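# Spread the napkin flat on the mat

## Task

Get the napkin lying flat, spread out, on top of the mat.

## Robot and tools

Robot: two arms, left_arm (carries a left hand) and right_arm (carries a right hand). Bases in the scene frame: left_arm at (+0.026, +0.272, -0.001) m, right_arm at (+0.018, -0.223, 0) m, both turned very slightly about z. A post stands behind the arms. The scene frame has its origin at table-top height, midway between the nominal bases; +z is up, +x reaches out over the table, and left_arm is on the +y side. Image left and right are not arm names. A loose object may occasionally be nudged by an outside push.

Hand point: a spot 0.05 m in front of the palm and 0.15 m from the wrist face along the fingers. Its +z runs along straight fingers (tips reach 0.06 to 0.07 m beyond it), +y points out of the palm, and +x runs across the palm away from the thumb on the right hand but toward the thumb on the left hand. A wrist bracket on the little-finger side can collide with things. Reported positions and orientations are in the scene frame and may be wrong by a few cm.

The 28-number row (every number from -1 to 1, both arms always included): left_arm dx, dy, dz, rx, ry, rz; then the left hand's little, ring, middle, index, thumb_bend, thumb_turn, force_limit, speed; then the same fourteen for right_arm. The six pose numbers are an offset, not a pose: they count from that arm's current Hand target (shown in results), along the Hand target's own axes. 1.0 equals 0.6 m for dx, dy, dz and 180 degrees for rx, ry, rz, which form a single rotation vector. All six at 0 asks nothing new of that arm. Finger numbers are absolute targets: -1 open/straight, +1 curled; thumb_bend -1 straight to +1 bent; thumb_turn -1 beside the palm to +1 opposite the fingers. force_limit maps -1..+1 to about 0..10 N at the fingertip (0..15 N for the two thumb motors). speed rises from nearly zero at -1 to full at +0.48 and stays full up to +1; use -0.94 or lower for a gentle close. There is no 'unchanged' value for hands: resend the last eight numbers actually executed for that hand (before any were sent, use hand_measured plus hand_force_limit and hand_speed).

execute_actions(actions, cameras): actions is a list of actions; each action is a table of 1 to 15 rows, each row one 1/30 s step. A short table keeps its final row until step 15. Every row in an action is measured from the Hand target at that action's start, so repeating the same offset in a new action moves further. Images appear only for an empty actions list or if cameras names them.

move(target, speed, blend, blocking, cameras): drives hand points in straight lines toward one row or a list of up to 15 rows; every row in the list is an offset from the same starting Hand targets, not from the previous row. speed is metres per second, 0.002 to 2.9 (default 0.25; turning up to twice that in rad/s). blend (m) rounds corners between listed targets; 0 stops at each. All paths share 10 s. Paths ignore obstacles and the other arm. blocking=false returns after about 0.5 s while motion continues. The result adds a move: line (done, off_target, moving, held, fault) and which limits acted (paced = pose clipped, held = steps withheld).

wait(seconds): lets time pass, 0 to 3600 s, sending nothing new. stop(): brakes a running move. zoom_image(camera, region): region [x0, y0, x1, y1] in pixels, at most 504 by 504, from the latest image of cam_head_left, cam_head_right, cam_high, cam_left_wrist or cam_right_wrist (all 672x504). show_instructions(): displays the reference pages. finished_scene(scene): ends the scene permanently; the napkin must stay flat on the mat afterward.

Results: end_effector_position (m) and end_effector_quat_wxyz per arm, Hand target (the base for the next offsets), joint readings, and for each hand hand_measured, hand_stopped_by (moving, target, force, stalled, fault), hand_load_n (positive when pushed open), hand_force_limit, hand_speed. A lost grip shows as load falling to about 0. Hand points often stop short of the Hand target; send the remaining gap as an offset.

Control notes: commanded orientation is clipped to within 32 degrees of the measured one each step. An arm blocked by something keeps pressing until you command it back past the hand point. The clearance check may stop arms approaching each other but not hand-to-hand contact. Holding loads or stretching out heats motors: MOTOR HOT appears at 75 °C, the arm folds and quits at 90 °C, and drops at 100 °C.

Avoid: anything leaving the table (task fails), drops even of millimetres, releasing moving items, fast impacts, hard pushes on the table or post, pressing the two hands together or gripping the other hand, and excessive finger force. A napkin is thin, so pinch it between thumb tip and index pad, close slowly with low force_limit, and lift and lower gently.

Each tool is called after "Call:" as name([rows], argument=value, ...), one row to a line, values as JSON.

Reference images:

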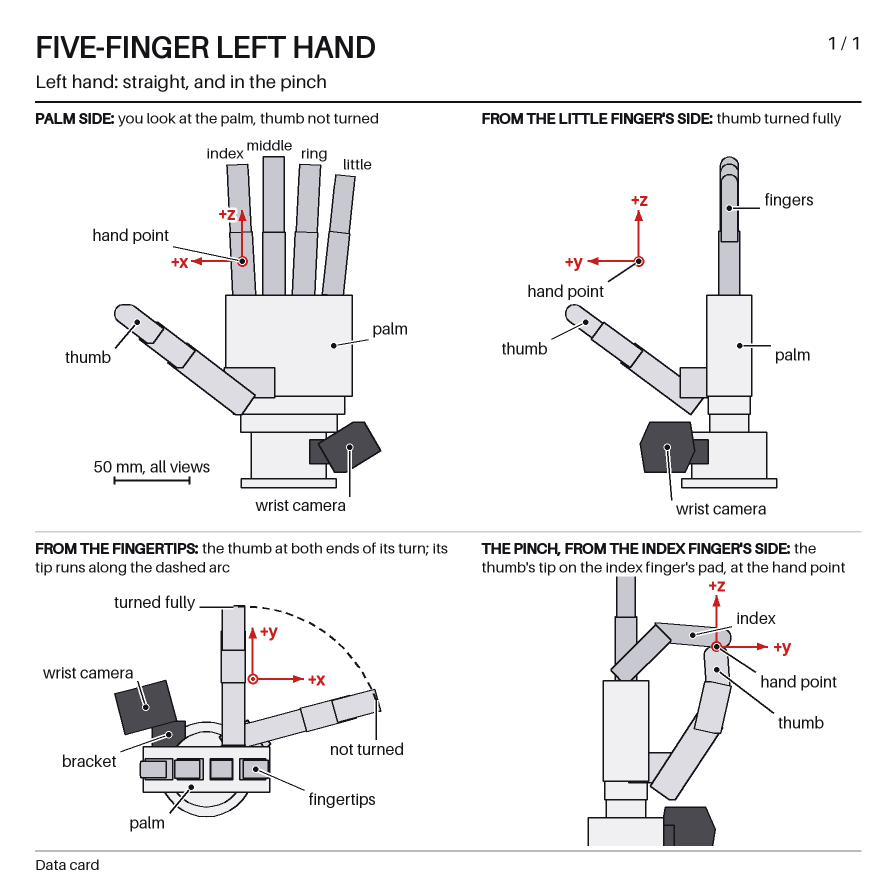

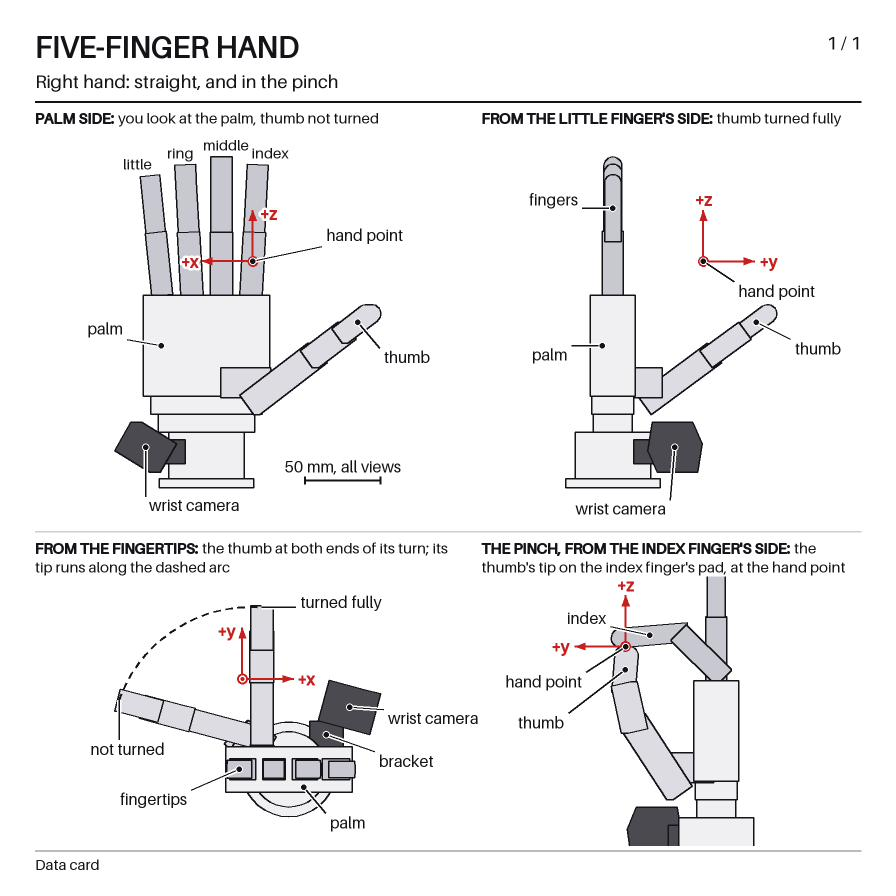

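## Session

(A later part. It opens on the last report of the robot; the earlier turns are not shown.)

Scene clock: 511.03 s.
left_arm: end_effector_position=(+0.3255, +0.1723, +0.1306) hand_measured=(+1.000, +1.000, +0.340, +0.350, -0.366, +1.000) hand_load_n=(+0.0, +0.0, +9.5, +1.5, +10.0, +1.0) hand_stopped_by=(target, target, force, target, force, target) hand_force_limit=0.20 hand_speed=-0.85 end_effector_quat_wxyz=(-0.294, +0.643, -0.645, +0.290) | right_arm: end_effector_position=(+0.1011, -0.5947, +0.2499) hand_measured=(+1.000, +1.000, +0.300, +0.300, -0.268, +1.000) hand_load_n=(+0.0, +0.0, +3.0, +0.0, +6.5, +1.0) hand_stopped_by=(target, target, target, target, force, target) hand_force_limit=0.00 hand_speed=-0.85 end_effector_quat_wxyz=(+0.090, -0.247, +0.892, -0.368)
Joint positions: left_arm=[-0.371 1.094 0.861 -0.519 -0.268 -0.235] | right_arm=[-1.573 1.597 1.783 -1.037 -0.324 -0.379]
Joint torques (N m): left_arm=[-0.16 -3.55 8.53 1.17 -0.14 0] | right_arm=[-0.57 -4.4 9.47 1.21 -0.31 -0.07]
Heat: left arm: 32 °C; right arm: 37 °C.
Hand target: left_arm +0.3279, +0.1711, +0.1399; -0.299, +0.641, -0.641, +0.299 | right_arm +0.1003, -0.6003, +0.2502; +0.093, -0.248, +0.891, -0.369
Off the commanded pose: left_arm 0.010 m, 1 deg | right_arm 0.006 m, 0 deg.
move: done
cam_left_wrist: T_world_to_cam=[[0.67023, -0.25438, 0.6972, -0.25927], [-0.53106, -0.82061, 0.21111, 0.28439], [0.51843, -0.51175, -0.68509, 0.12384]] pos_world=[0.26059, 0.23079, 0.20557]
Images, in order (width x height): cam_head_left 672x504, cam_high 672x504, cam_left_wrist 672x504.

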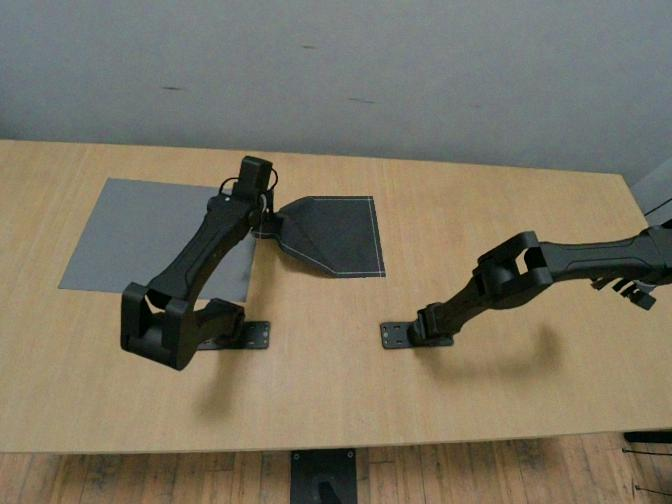

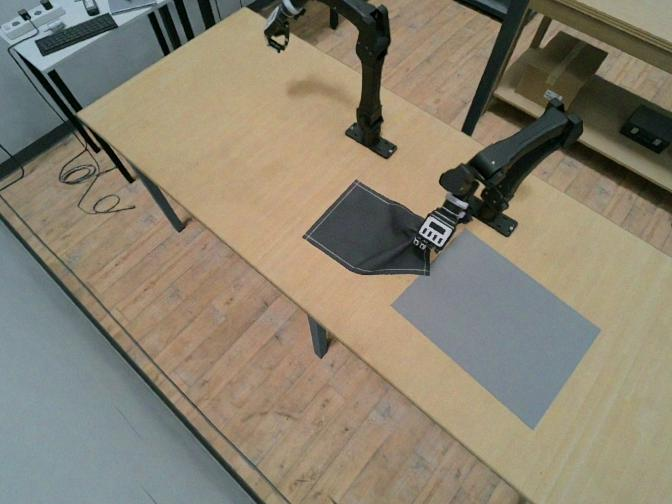

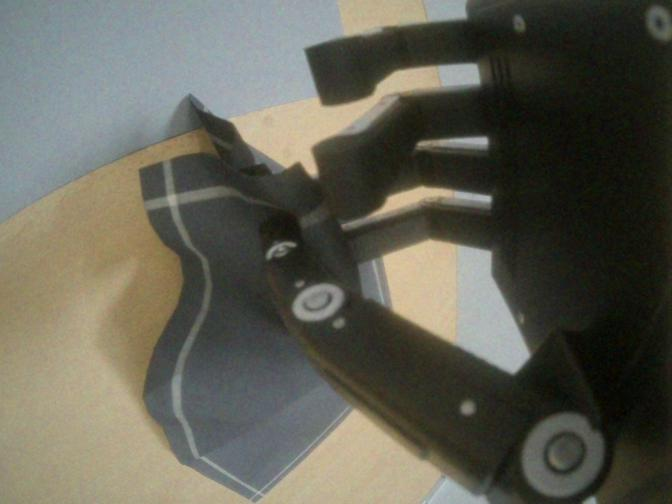

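Call:
move(target=[-0.315,0,0,0,0,0,1,1,0.35,0.35,-0.1,1,0.2,-0.85,0,0,0,0,0,0,1,1,0.3,0.3,-0.2,1,0,-0.85], speed=0.12, cameras=["cam_high","cam_left_wrist","cam_head_left"])

Call:
zoom_image(camera="cam_high", region=[300, 160, 540, 350])

Scene clock: 525.97 s.
left_arm: end_effector_position=(+0.3253, +0.3568, +0.1348) hand_measured=(+1.000, +1.000, +0.340, +0.350, -0.366, +1.000) hand_load_n=(+0.5, +0.0, +9.5, +1.5, +10.5, +1.0) hand_stopped_by=(target, target, force, target, force, target) hand_force_limit=0.20 hand_speed=-0.85 end_effector_quat_wxyz=(-0.295, +0.643, -0.641, +0.297) | right_arm: end_effector_position=(+0.1011, -0.5947, +0.2499) hand_measured=(+1.000, +1.000, +0.300, +0.300, -0.268, +1.000) hand_load_n=(+0.0, +0.0, +3.0, +0.0, +7.0, +1.0) hand_stopped_by=(target, target, target, target, force, target) hand_force_limit=0.00 hand_speed=-0.85 end_effector_quat_wxyz=(+0.090, -0.247, +0.892, -0.368)
Joint positions: left_arm=[0.526 1.174 0.923 -0.533 0.404 0.369] | right_arm=[-1.573 1.597 1.783 -1.037 -0.324 -0.379]
Joint torques (N m): left_arm=[0.66 -2.73 8.73 1.16 0.19 0.15] | right_arm=[-0.5 -4.42 9.44 1.2 -0.3 -0.09]
Heat: left arm: 33 °C; right arm: 37 °C.
Hand target: left_arm +0.3280, +0.3601, +0.1398; -0.299, +0.641, -0.641, +0.299 | right_arm +0.1003, -0.6003, +0.2502; +0.093, -0.248, +0.891, -0.369
Off the commanded pose: left_arm 0.007 m, 1 deg | right_arm 0.006 m, 0 deg.
move: done
cam_left_wrist: T_world_to_cam=[[0.66187, -0.24621, 0.70803, -0.21678], [-0.53195, -0.81976, 0.2122, 0.43464], [0.52817, -0.51708, -0.67354, 0.21842]] pos_world=[0.25933, 0.41587, 0.20838]
Images, in order (width x height): cam_head_left 672x504, cam_high 672x504, cam_left_wrist 672x504.

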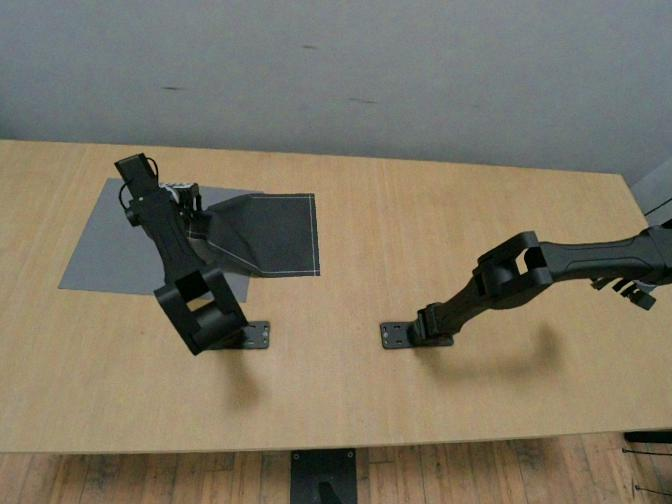

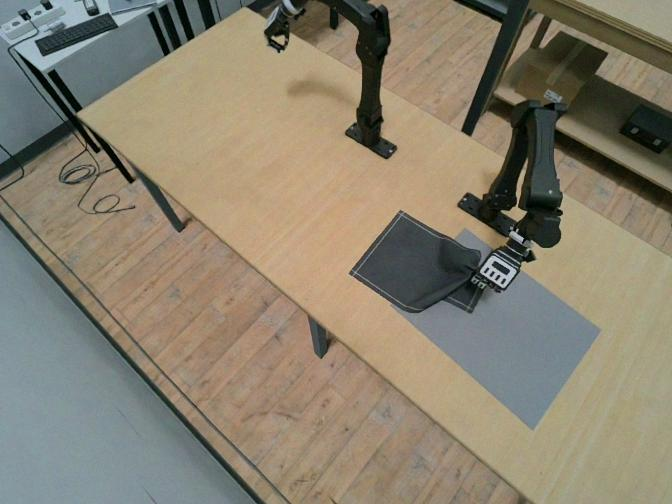

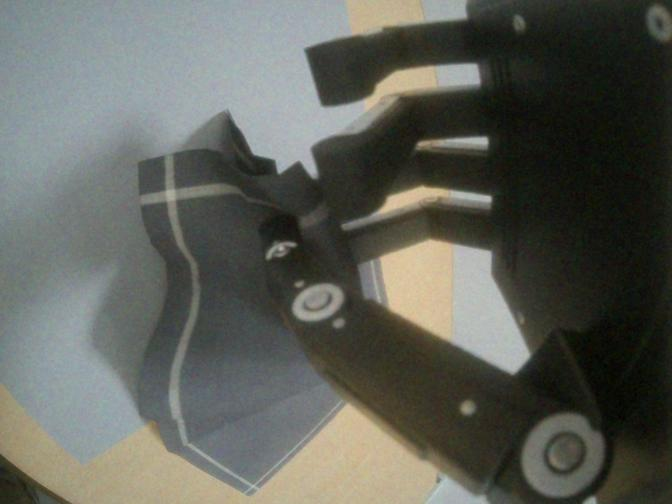

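Scaled by 2.100 from the camera's image (finer frame: 960x720).

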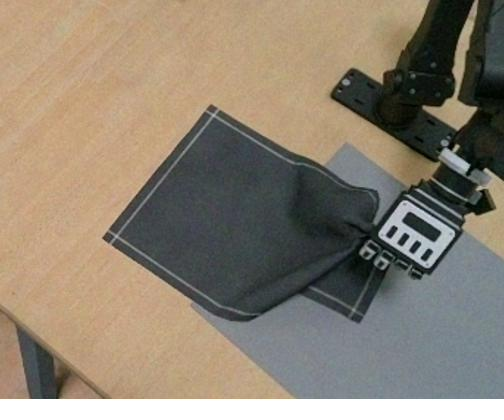

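Call:
move(target=[0.1,0.1149,0.0964,0,0,0,1,1,0.35,0.35,-0.1,1,0.2,-0.85,0,0,0,0,0,0,1,1,0.3,0.3,-0.2,1,0,-0.85], speed=0.1, cameras=["cam_high","cam_left_wrist","cam_head_left"])

Call:
zoom_image(camera="cam_high", region=[300, 160, 540, 350])

Call:
zoom_image(camera="cam_head_left", region=[80, 130, 340, 320])

Scene clock: 532.50 s.
left_arm: end_effector_position=(+0.3288, +0.3020, +0.0530) hand_measured=(+1.000, +1.000, +0.340, +0.350, -0.366, +1.000) hand_load_n=(+0.0, +0.0, +9.5, +1.5, +10.0, +1.5) hand_stopped_by=(target, target, force, target, force, target) hand_force_limit=0.20 hand_speed=-0.85 end_effector_quat_wxyz=(-0.298, +0.641, -0.641, +0.299) | right_arm: end_effector_position=(+0.1011, -0.5947, +0.2499) hand_measured=(+1.000, +1.000, +0.300, +0.300, -0.268, +1.000) hand_load_n=(+0.0, +0.0, +3.0, +0.0, +6.5, +1.0) hand_stopped_by=(target, target, target, target, force, target) hand_force_limit=0.00 hand_speed=-0.85 end_effector_quat_wxyz=(+0.090, -0.247, +0.892, -0.368)
Joint positions: left_arm=[0.284 1.137 0.554 -0.14 0.231 0.198] | right_arm=[-1.573 1.597 1.783 -1.037 -0.324 -0.379]
Joint torques (N m): left_arm=[-0.53 -3.22 5.11 1.47 0.01 -0.09] | right_arm=[-0.57 -4.46 9.47 1.2 -0.29 -0.09]
Heat: left arm: 33 °C; right arm: 37 °C.
Hand target: left_arm +0.3280, +0.3001, +0.0499; -0.299, +0.641, -0.641, +0.299 | right_arm +0.1003, -0.6003, +0.2502; +0.093, -0.248, +0.891, -0.369
Off the commanded pose: left_arm 0.004 m, 0 deg | right_arm 0.006 m, 0 deg.
move: done
cam_left_wrist: T_world_to_cam=[[0.65605, -0.25069, 0.71187, -0.17159], [-0.53634, -0.81847, 0.20605, 0.4104], [0.53098, -0.51698, -0.67141, 0.1321]] pos_world=[0.26254, 0.36118, 0.12628]
Images, in order (width x height): cam_head_left 672x504, cam_high 672x504, cam_left_wrist 672x504.

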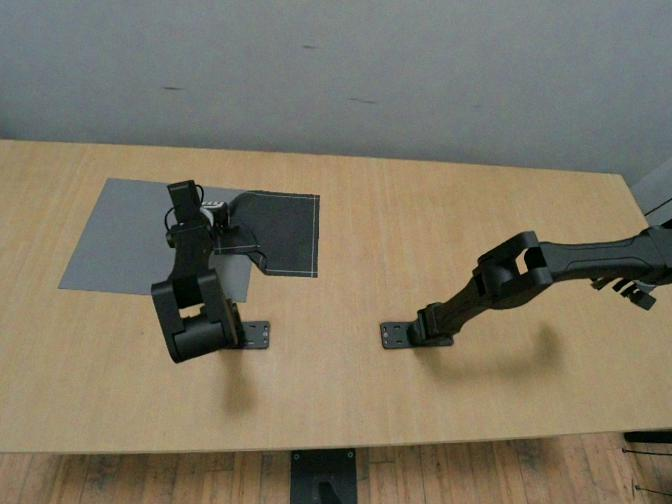

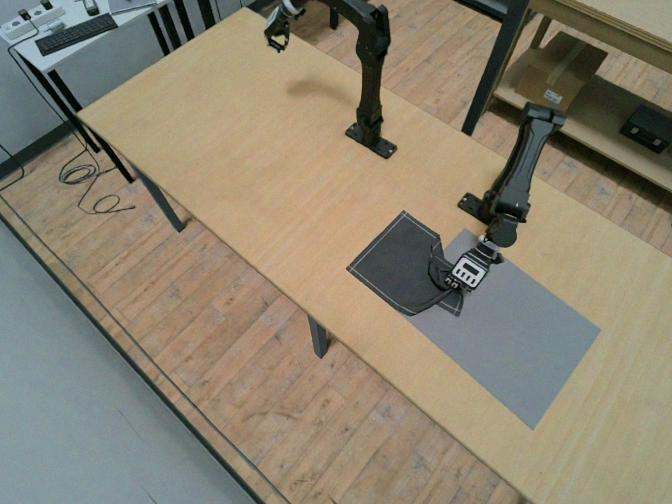

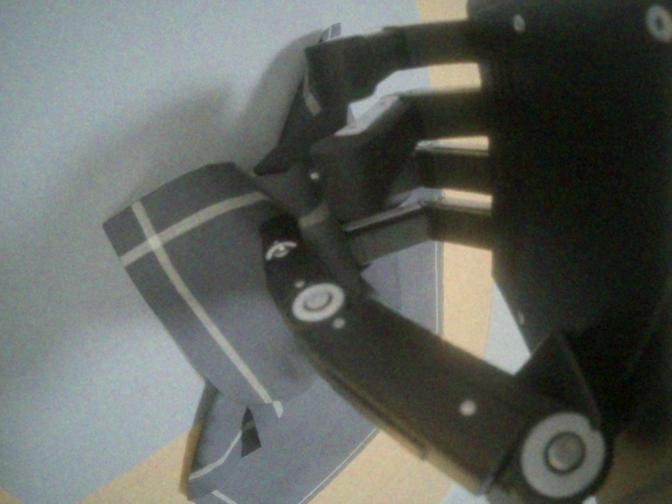

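Scaled by 2.100 from the camera's image (finer frame: 960x720).

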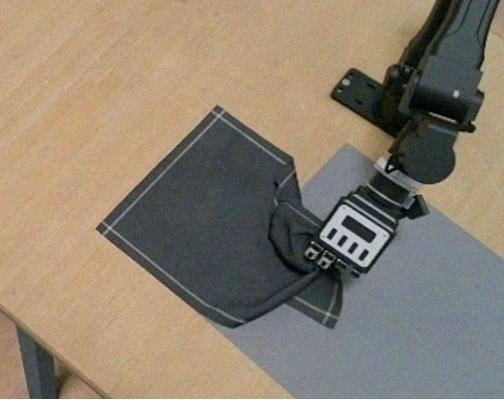

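Scaled by 1.938 from the camera's image (finer frame: 960x720).

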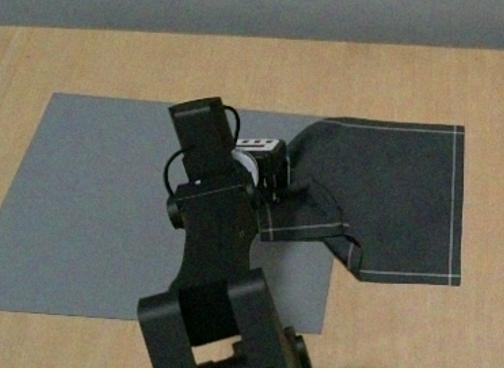

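Call:
move(target=[-0.0833,0.0255,0.0214,0,0,0,1,1,0.35,0.35,-0.1,1,0.2,-0.85,0,0,0,0,0,0,1,1,0.3,0.3,-0.2,1,0,-0.85], speed=0.08, cameras=["cam_high","cam_left_wrist","cam_head_left"])

Call:
zoom_image(camera="cam_high", region=[300, 160, 540, 350])

Call:
zoom_image(camera="cam_head_left", region=[80, 130, 340, 320])

Scene clock: 541.50 s.
left_arm: end_effector_position=(+0.3279, +0.3477, +0.0322) hand_measured=(+1.000, +1.000, +0.340, +0.350, -0.366, +1.000) hand_load_n=(+0.0, +0.0, +9.5, +1.5, +10.0, +1.0) hand_stopped_by=(target, target, force, target, force, target) hand_force_limit=0.20 hand_speed=-0.85 end_effector_quat_wxyz=(-0.297, +0.642, -0.641, +0.299) | right_arm: end_effector_position=(+0.1011, -0.5947, +0.2499) hand_measured=(+1.000, +1.000, +0.300, +0.300, -0.268, +1.000) hand_load_n=(+0.0, +0.0, +3.0, +0.0, +7.0, +0.5) hand_stopped_by=(target, target, target, target, force, target) hand_force_limit=0.00 hand_speed=-0.85 end_effector_quat_wxyz=(+0.090, -0.247, +0.892, -0.368)
Joint positions: left_arm=[0.486 1.271 0.554 -0.05 0.378 0.339] | right_arm=[-1.573 1.597 1.783 -1.037 -0.324 -0.379]
Joint torques (N m): left_arm=[0.69 -3 5.71 1.38 0.27 0.09] | right_arm=[-0.46 -4.41 9.4 1.23 -0.28 -0.1]
Heat: left arm: 33 °C; right arm: 37 °C.
Hand target: left_arm +0.3280, +0.3500, +0.0299; -0.299, +0.641, -0.641, +0.299 | right_arm +0.1003, -0.6003, +0.2502; +0.093, -0.248, +0.891, -0.369
Off the commanded pose: left_arm 0.003 m, 0 deg | right_arm 0.006 m, 0 deg.
move: done
cam_left_wrist: T_world_to_cam=[[0.6573, -0.24832, 0.71154, -0.14593], [-0.53432, -0.81938, 0.20763, 0.45123], [0.53146, -0.51667, -0.67127, 0.14202]] pos_world=[0.26154, 0.40687, 0.10548]
Images, in order (width x height): cam_head_left 672x504, cam_high 672x504, cam_left_wrist 672x504.

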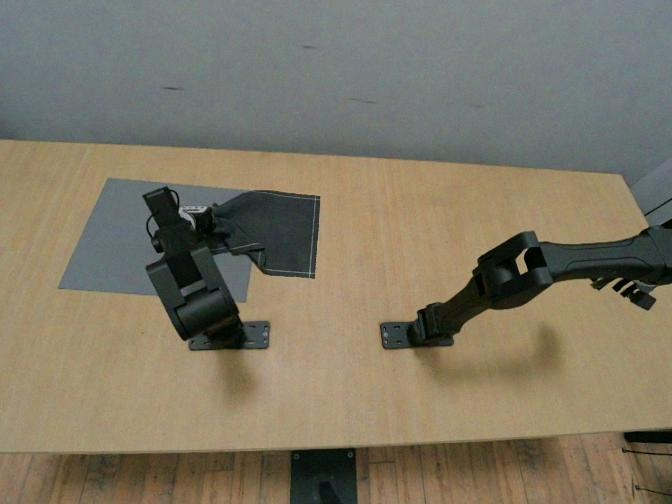

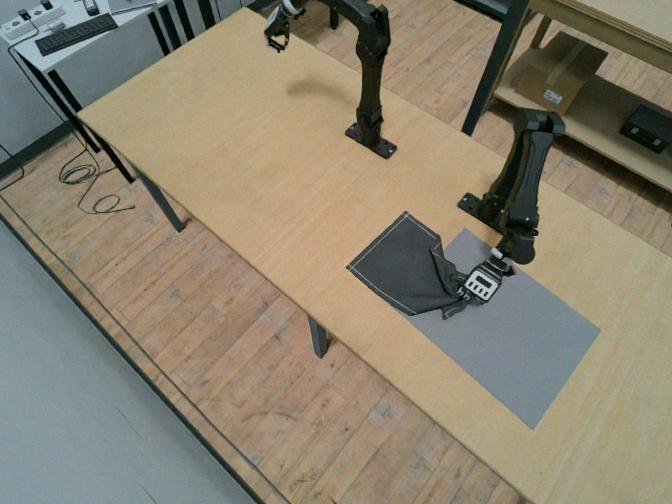

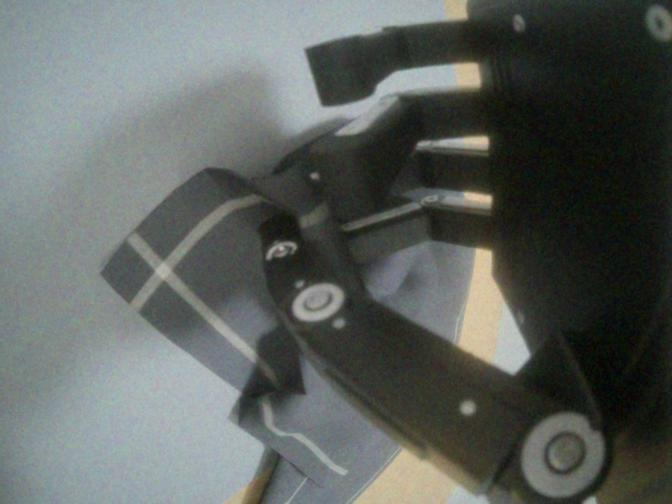

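Scaled by 2.100 from the camera's image (finer frame: 960x720).

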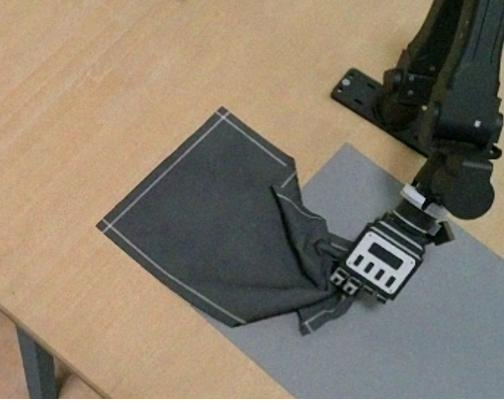

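Scaled by 1.938 from the camera's image (finer frame: 960x720).

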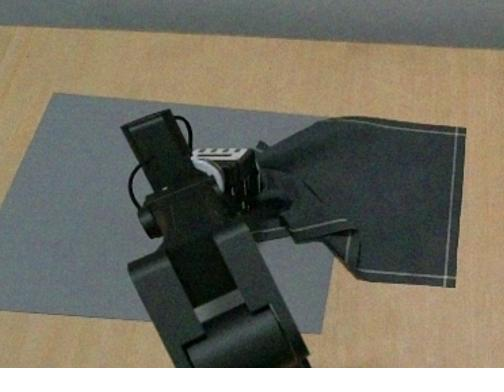

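Call:
move([
  [0,-0.1277,-0.1071,0,0,0,1,1,0.35,0.35,-0.1,1,0.2,-0.85,0,0,0,0,0,0,1,1,0.3,0.3,-0.2,1,0,-0.85],
  [-0.1667,-0.1277,-0.1071,0,0,0,1,1,0.35,0.35,-0.1,1,0.2,-0.85,0,0,0,0,0,0,1,1,0.3,0.3,-0.2,1,0,-0.85],
], speed=0.12, blend=[0.03,0], cameras=["cam_high","cam_left_wrist","cam_head_left"])

Call:
zoom_image(camera="cam_high", region=[320, 180, 560, 370])

Call:
zoom_image(camera="cam_head_left", region=[80, 130, 340, 320])

Scene clock: 551.13 s.
left_arm: end_effector_position=(+0.3260, +0.4465, +0.1264) hand_measured=(+1.000, +1.000, +0.340, +0.350, -0.366, +1.000) hand_load_n=(+0.0, +0.0, +9.5, +2.0, +10.0, +1.0) hand_stopped_by=(target, target, force, target, force, target) hand_force_limit=0.20 hand_speed=-0.85 end_effector_quat_wxyz=(-0.296, +0.643, -0.640, +0.297) | right_arm: end_effector_position=(+0.1011, -0.5947, +0.2499) hand_measured=(+1.000, +1.000, +0.300, +0.300, -0.268, +1.000) hand_load_n=(+0.5, +0.0, +3.0, +0.0, +6.5, +1.0) hand_stopped_by=(target, target, target, target, force, target) hand_force_limit=0.00 hand_speed=-0.85 end_effector_quat_wxyz=(+0.090, -0.247, +0.892, -0.368)
Joint positions: left_arm=[0.802 1.428 1.093 -0.558 0.589 0.6] | right_arm=[-1.573 1.597 1.783 -1.037 -0.324 -0.379]
Joint torques (N m): left_arm=[0.49 -4.34 8.53 0.97 0.42 0.09] | right_arm=[-0.51 -4.4 9.33 1.21 -0.31 -0.08]
Heat: left arm: 34 °C; right arm: 37 °C.
Hand target: left_arm +0.3281, +0.4502, +0.1299; -0.299, +0.641, -0.641, +0.299 | right_arm +0.1003, -0.6003, +0.2502; +0.093, -0.248, +0.891, -0.369
Off the commanded pose: left_arm 0.005 m, 0 deg | right_arm 0.006 m, 0 deg.
move: done
cam_left_wrist: T_world_to_cam=[[0.66083, -0.24546, 0.70926, -0.18935], [-0.5308, -0.82096, 0.21043, 0.5107], [0.53062, -0.51553, -0.67281, 0.25719]] pos_world=[0.25973, 0.50537, 0.19987]
Images, in order (width x height): cam_head_left 672x504, cam_high 672x504, cam_left_wrist 672x504.

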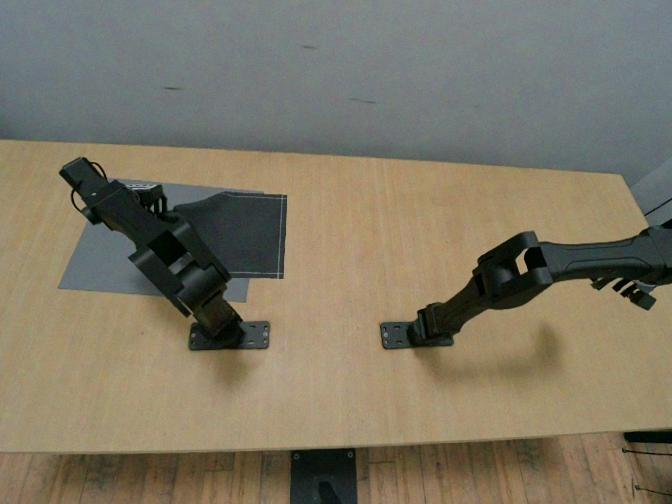

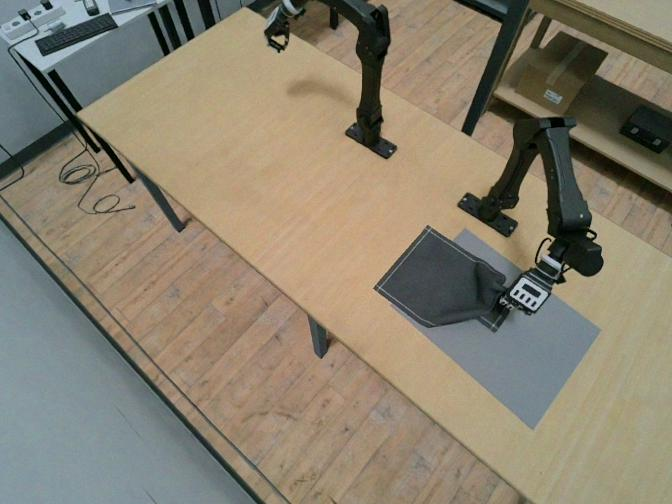

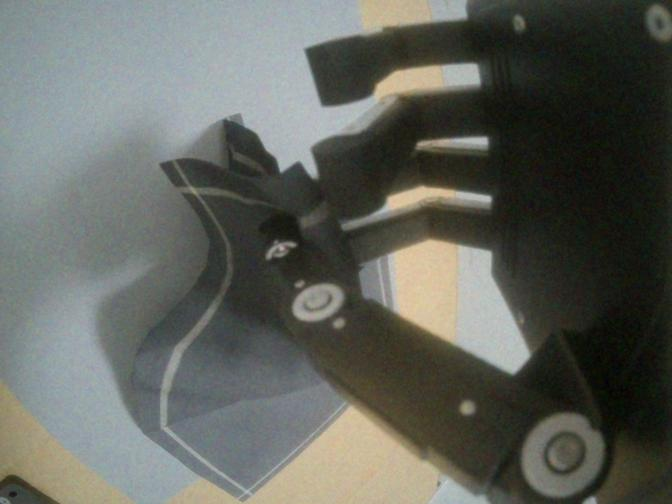

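Scaled by 2.100 from the camera's image (finer frame: 960x720).

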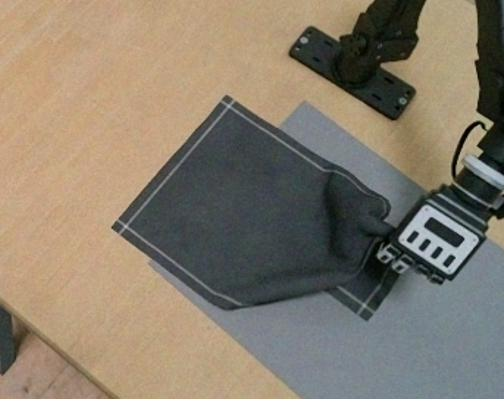

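Scaled by 1.938 from the camera's image (finer frame: 960x720).

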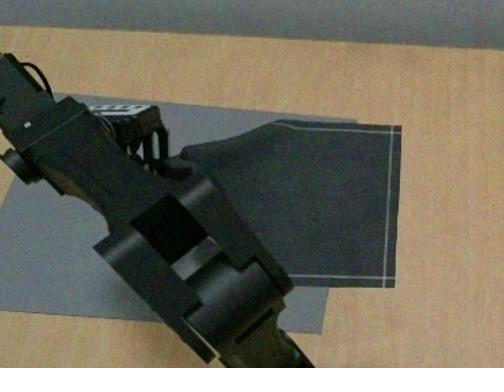

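Call:
move([
  [-0.225,0.0139,-0.0166,0,0,0,1,1,0.35,0.35,-0.1,1,0.2,-0.85,0,0,0,0,0,0,1,1,0.3,0.3,-0.2,1,0,-0.85],
  [-0.275,0.1033,0.0584,0,0,0,1,1,0.35,0.35,-0.1,1,0.2,-0.85,0,0,0,0,0,0,1,1,0.3,0.3,-0.2,1,0,-0.85],
], speed=0.1, blend=[0.02,0], cameras=["cam_high","cam_left_wrist","cam_head_left"])

Call:
zoom_image(camera="cam_high", region=[370, 200, 620, 400])

Call:
zoom_image(camera="cam_head_left", region=[30, 130, 290, 320])

Scene clock: 565.20 s.
left_arm: end_effector_position=(+0.3174, +0.6131, +0.0681) hand_measured=(+1.000, +1.000, +0.340, +0.350, -0.366, +1.000) hand_load_n=(+0.0, +0.0, +9.5, +1.5, +10.0, +1.0) hand_stopped_by=(target, target, force, target, force, target) hand_force_limit=0.20 hand_speed=-0.85 end_effector_quat_wxyz=(-0.300, +0.640, -0.642, +0.297) | right_arm: end_effector_position=(+0.1011, -0.5947, +0.2499) hand_measured=(+1.000, +1.000, +0.300, +0.300, -0.268, +1.000) hand_load_n=(+0.0, +0.0, +3.0, +0.0, +7.0, +1.0) hand_stopped_by=(target, target, target, target, force, target) hand_force_limit=0.00 hand_speed=-0.85 end_effector_quat_wxyz=(+0.090, -0.247, +0.892, -0.368)
Joint positions: left_arm=[1.098 2.007 1.556 -0.634 0.756 0.921] | right_arm=[-1.573 1.597 1.783 -1.037 -0.324 -0.379]
Joint torques (N m): left_arm=[0.68 -8.54 5.2 0.88 0.43 0.12] | right_arm=[-0.49 -4.46 9.47 1.21 -0.32 -0.08]
Heat: left arm: 33 °C; right arm: 37 °C.
Hand target: left_arm +0.3151, +0.6152, +0.0599; -0.299, +0.641, -0.641, +0.299 | right_arm +0.1003, -0.6003, +0.2502; +0.093, -0.248, +0.891, -0.369
Off the commanded pose: left_arm 0.009 m, 0 deg | right_arm 0.006 m, 0 deg.
move: done
cam_left_wrist: T_world_to_cam=[[0.65566, -0.25394, 0.71107, -0.09471], [-0.53552, -0.8203, 0.20084, 0.65692], [0.53229, -0.51247, -0.67383, 0.30611]] pos_world=[0.25095, 0.67169, 0.14167]
Images, in order (width x height): cam_head_left 672x504, cam_high 672x504, cam_left_wrist 672x504.

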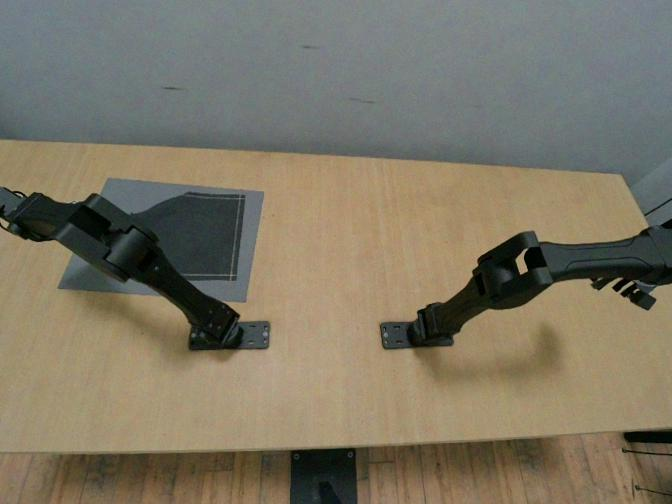

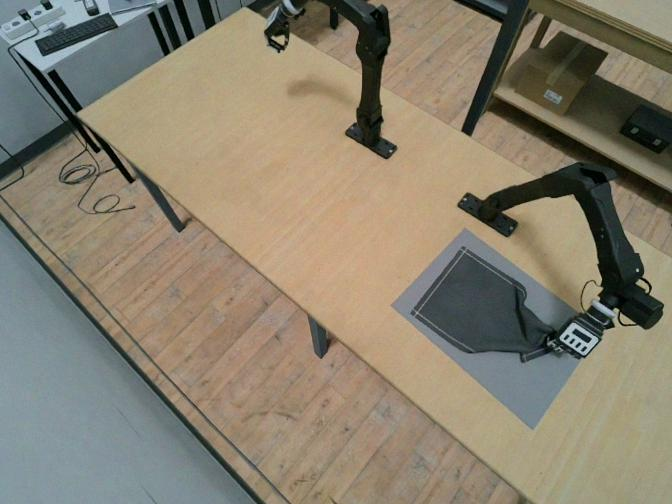

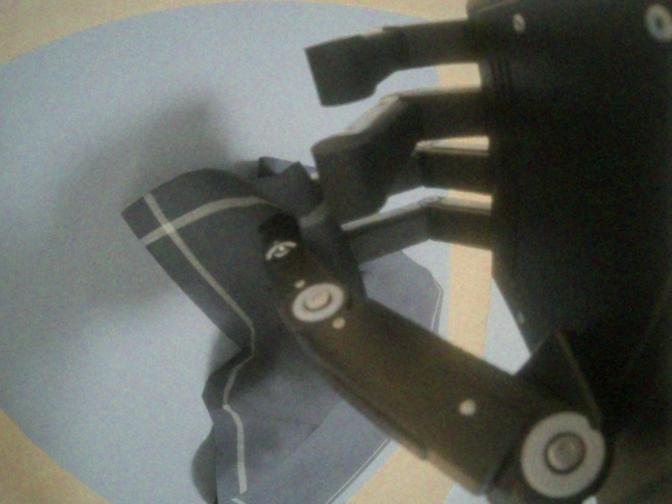

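Scaled by 2.016 from the camera's image (finer frame: 960x720).

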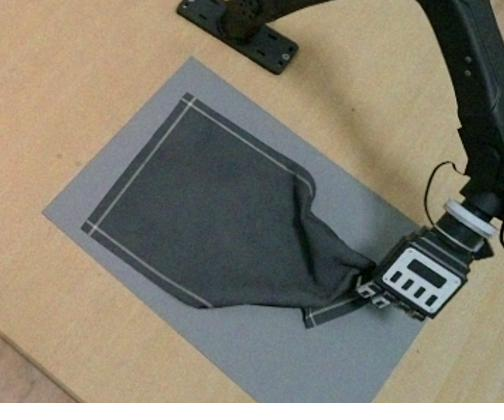

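Scaled by 1.938 from the camera's image (finer frame: 960x720).

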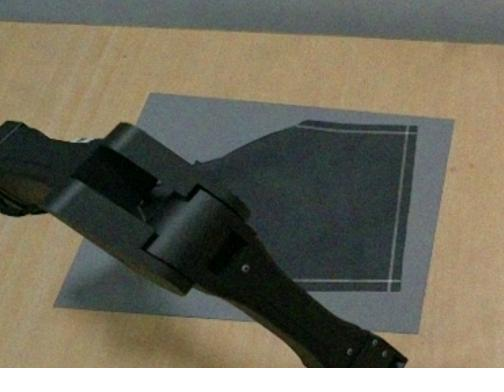

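Call:
move(target=[-0.0667,0.0383,0.0321,0,0,0,1,1,0.35,0.35,-0.1,1,0.2,-0.85,0,0,0,0,0,0,1,1,0.3,0.3,-0.2,1,0,-0.85], speed=0.08, cameras=["cam_high","cam_left_wrist"])

Call:
zoom_image(camera="cam_high", region=[370, 200, 620, 400])

Scene clock: 573.50 s.
left_arm: end_effector_position=(+0.3165, +0.6491, +0.0339) hand_measured=(+1.000, +1.000, +0.340, +0.350, -0.366, +1.000) hand_load_n=(+0.0, +0.0, +9.5, +1.5, +9.5, +1.0) hand_stopped_by=(target, target, force, target, force, target) hand_force_limit=0.20 hand_speed=-0.85 end_effector_quat_wxyz=(-0.297, +0.641, -0.641, +0.300) | right_arm: end_effector_position=(+0.1011, -0.5947, +0.2499) hand_measured=(+1.000, +1.000, +0.300, +0.300, -0.268, +1.000) hand_load_n=(+0.0, +0.0, +3.0, +0.0, +7.0, +1.0) hand_stopped_by=(target, target, target, target, force, target) hand_force_limit=0.00 hand_speed=-0.85 end_effector_quat_wxyz=(+0.090, -0.247, +0.892, -0.368)
Joint positions: left_arm=[1.137 2.176 1.68 -0.628 0.776 0.967] | right_arm=[-1.573 1.597 1.783 -1.037 -0.324 -0.379]
Joint torques (N m): left_arm=[0.64 -9.09 7.84 0.69 0.46 0.1] | right_arm=[-0.64 -4.44 9.46 1.21 -0.3 -0.1]
Heat: left arm: 33 °C; right arm: 37 °C.
Hand target: left_arm +0.3151, +0.6551, +0.0299; -0.299, +0.641, -0.641, +0.299 | right_arm +0.1003, -0.6003, +0.2502; +0.093, -0.248, +0.891, -0.369
Off the commanded pose: left_arm 0.007 m, 0 deg | right_arm 0.006 m, 0 deg.
move: done
cam_left_wrist: T_world_to_cam=[[0.6558, -0.24847, 0.71287, -0.06426], [-0.53564, -0.81857, 0.20744, 0.69151], [0.53199, -0.51789, -0.66991, 0.30545]] pos_world=[0.25005, 0.70827, 0.10698]

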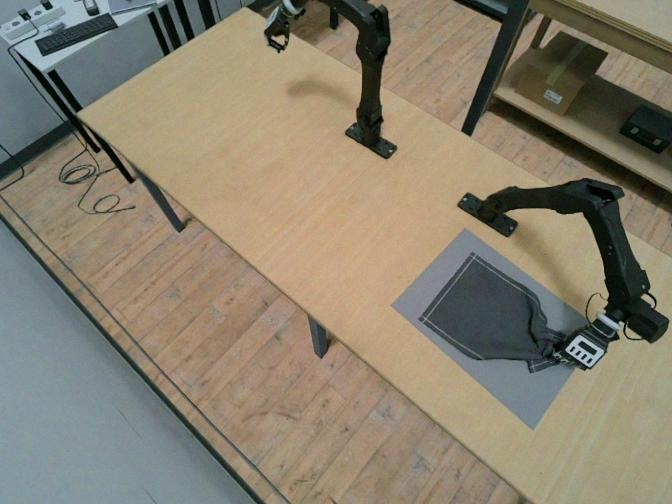

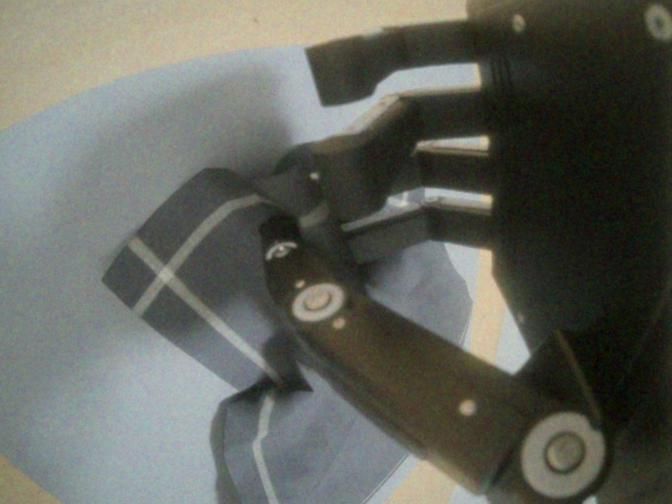

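Scaled by 2.016 from the camera's image (finer frame: 960x720).

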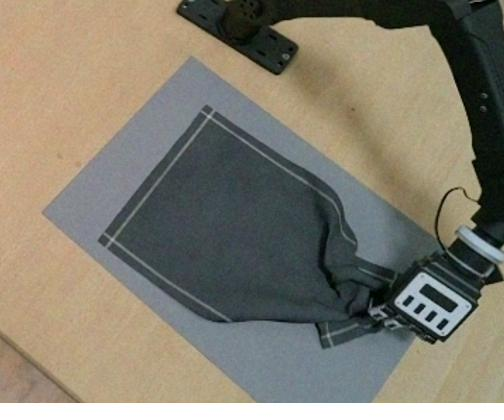

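Call:
move(target=[0,0.0485,0.0407,0,0,0,1,1,0.35,0.35,-0.1,1,0.2,-0.85,0,0,0,0,0,0,1,1,0.3,0.3,-0.2,1,0,-0.85], speed=0.06, cameras=["cam_left_wrist"])

Scene clock: 577.63 s.
left_arm: end_effector_position=(+0.3223, +0.6552, +0.0189) hand_measured=(+1.000, +1.000, +0.340, +0.350, -0.366, +1.000) hand_load_n=(+0.0, +0.0, +9.5, +1.0, +9.0, +1.5) hand_stopped_by=(target, target, force, target, force, target) hand_force_limit=0.20 hand_speed=-0.85 end_effector_quat_wxyz=(-0.315, +0.629, -0.642, +0.306) | right_arm: end_effector_position=(+0.1011, -0.5947, +0.2499) hand_measured=(+1.000, +1.000, +0.300, +0.300, -0.268, +1.000) hand_load_n=(+0.0, +0.0, +3.0, +0.0, +6.5, +1.0) hand_stopped_by=(target, target, target, target, force, target) hand_force_limit=0.00 hand_speed=-0.85 end_effector_quat_wxyz=(+0.090, -0.247, +0.892, -0.368)
Joint positions: left_arm=[1.14 2.202 1.641 -0.529 0.805 0.968] | right_arm=[-1.573 1.597 1.783 -1.037 -0.324 -0.379]
Joint torques (N m): left_arm=[0.43 -7.84 3.86 0.98 0.18 0.14] | right_arm=[-0.58 -4.46 9.42 1.17 -0.32 -0.1]
Heat: left arm: 33 °C; right arm: 37 °C.
Hand target: left_arm +0.3151, +0.6551, -0.0081; -0.299, +0.641, -0.641, +0.299 | right_arm +0.1003, -0.6003, +0.2502; +0.093, -0.248, +0.891, -0.369
Off the commanded pose: left_arm 0.028 m, 2 deg | right_arm 0.006 m, 0 deg.
move: off_target (left_arm)
cam_left_wrist: T_world_to_cam=[[0.62646, -0.27112, 0.73078, -0.03199], [-0.55078, -0.81738, 0.16891, 0.70768], [0.55153, -0.50832, -0.66139, 0.28281]] pos_world=[0.25384, 0.71352, 0.09088]

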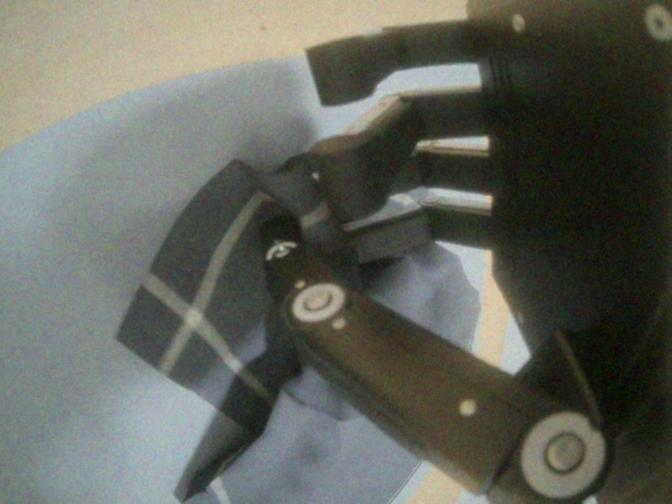

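Call:
move(target=[0,0.0064,0.0054,0,0,0,1,1,-0.4,-0.4,-0.9,1,0.2,-0.85,0,0,0,0,0,0,1,1,0.3,0.3,-0.2,1,0,-0.85], speed=0.01, cameras=["cam_left_wrist","cam_high"])

Call:
zoom_image(camera="cam_high", region=[370, 200, 620, 400])

Scene clock: 583.00 s.
left_arm: end_effector_position=(+0.3281, +0.6670, +0.0253) hand_measured=(+1.000, +1.000, -0.400, -0.400, -0.900, +1.000) hand_load_n=(+0.0, +0.5, -1.0, +0.0, +0.0, +0.0) hand_stopped_by=(target, target, target, target, target, target) hand_force_limit=0.20 hand_speed=-0.85 end_effector_quat_wxyz=(-0.345, +0.611, -0.642, +0.309) | right_arm: end_effector_position=(+0.1011, -0.5947, +0.2499) hand_measured=(+1.000, +1.000, +0.300, +0.300, -0.268, +1.000) hand_load_n=(+0.0, +0.0, +3.0, +0.0, +7.0, +1.0) hand_stopped_by=(target, target, target, target, force, target) hand_force_limit=0.00 hand_speed=-0.85 end_effector_quat_wxyz=(+0.090, -0.247, +0.892, -0.368)
Joint positions: left_arm=[1.15 2.202 1.637 -0.463 0.84 0.969] | right_arm=[-1.573 1.597 1.783 -1.037 -0.324 -0.379]
Joint torques (N m): left_arm=[-0.38 -7.62 3.48 0.47 -0.15 0.14] | right_arm=[-0.62 -4.34 9.32 1.21 -0.29 -0.08]
Heat: left arm: 33 °C; right arm: 37 °C.
Hand target: left_arm +0.3151, +0.6550, -0.0132; -0.299, +0.641, -0.641, +0.299 | right_arm +0.1003, -0.6003, +0.2502; +0.093, -0.248, +0.891, -0.369
Off the commanded pose: left_arm 0.042 m, 6 deg | right_arm 0.006 m, 0 deg.
move: off_target (left_arm)
cam_left_wrist: T_world_to_cam=[[0.58496, -0.30938, 0.74973, 0.00161], [-0.56437, -0.81915, 0.10232, 0.72676], [0.58249, -0.48298, -0.65378, 0.26257]] pos_world=[0.25628, 0.72264, 0.0961]
Images, in order (width x height): cam_high 672x504, cam_left_wrist 672x504.

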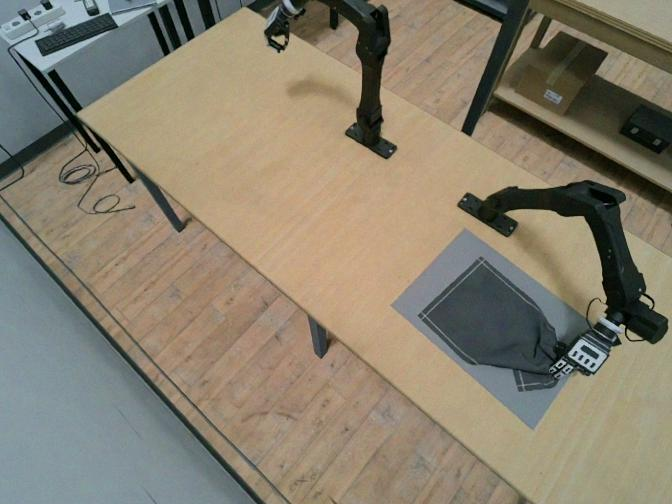

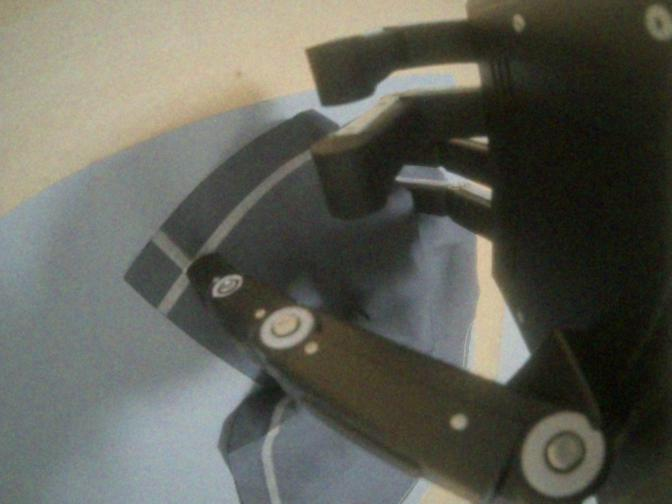

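Scaled by 2.016 from the camera's image (finer frame: 960x720).

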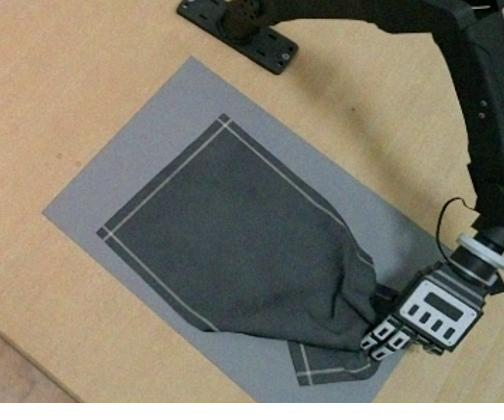

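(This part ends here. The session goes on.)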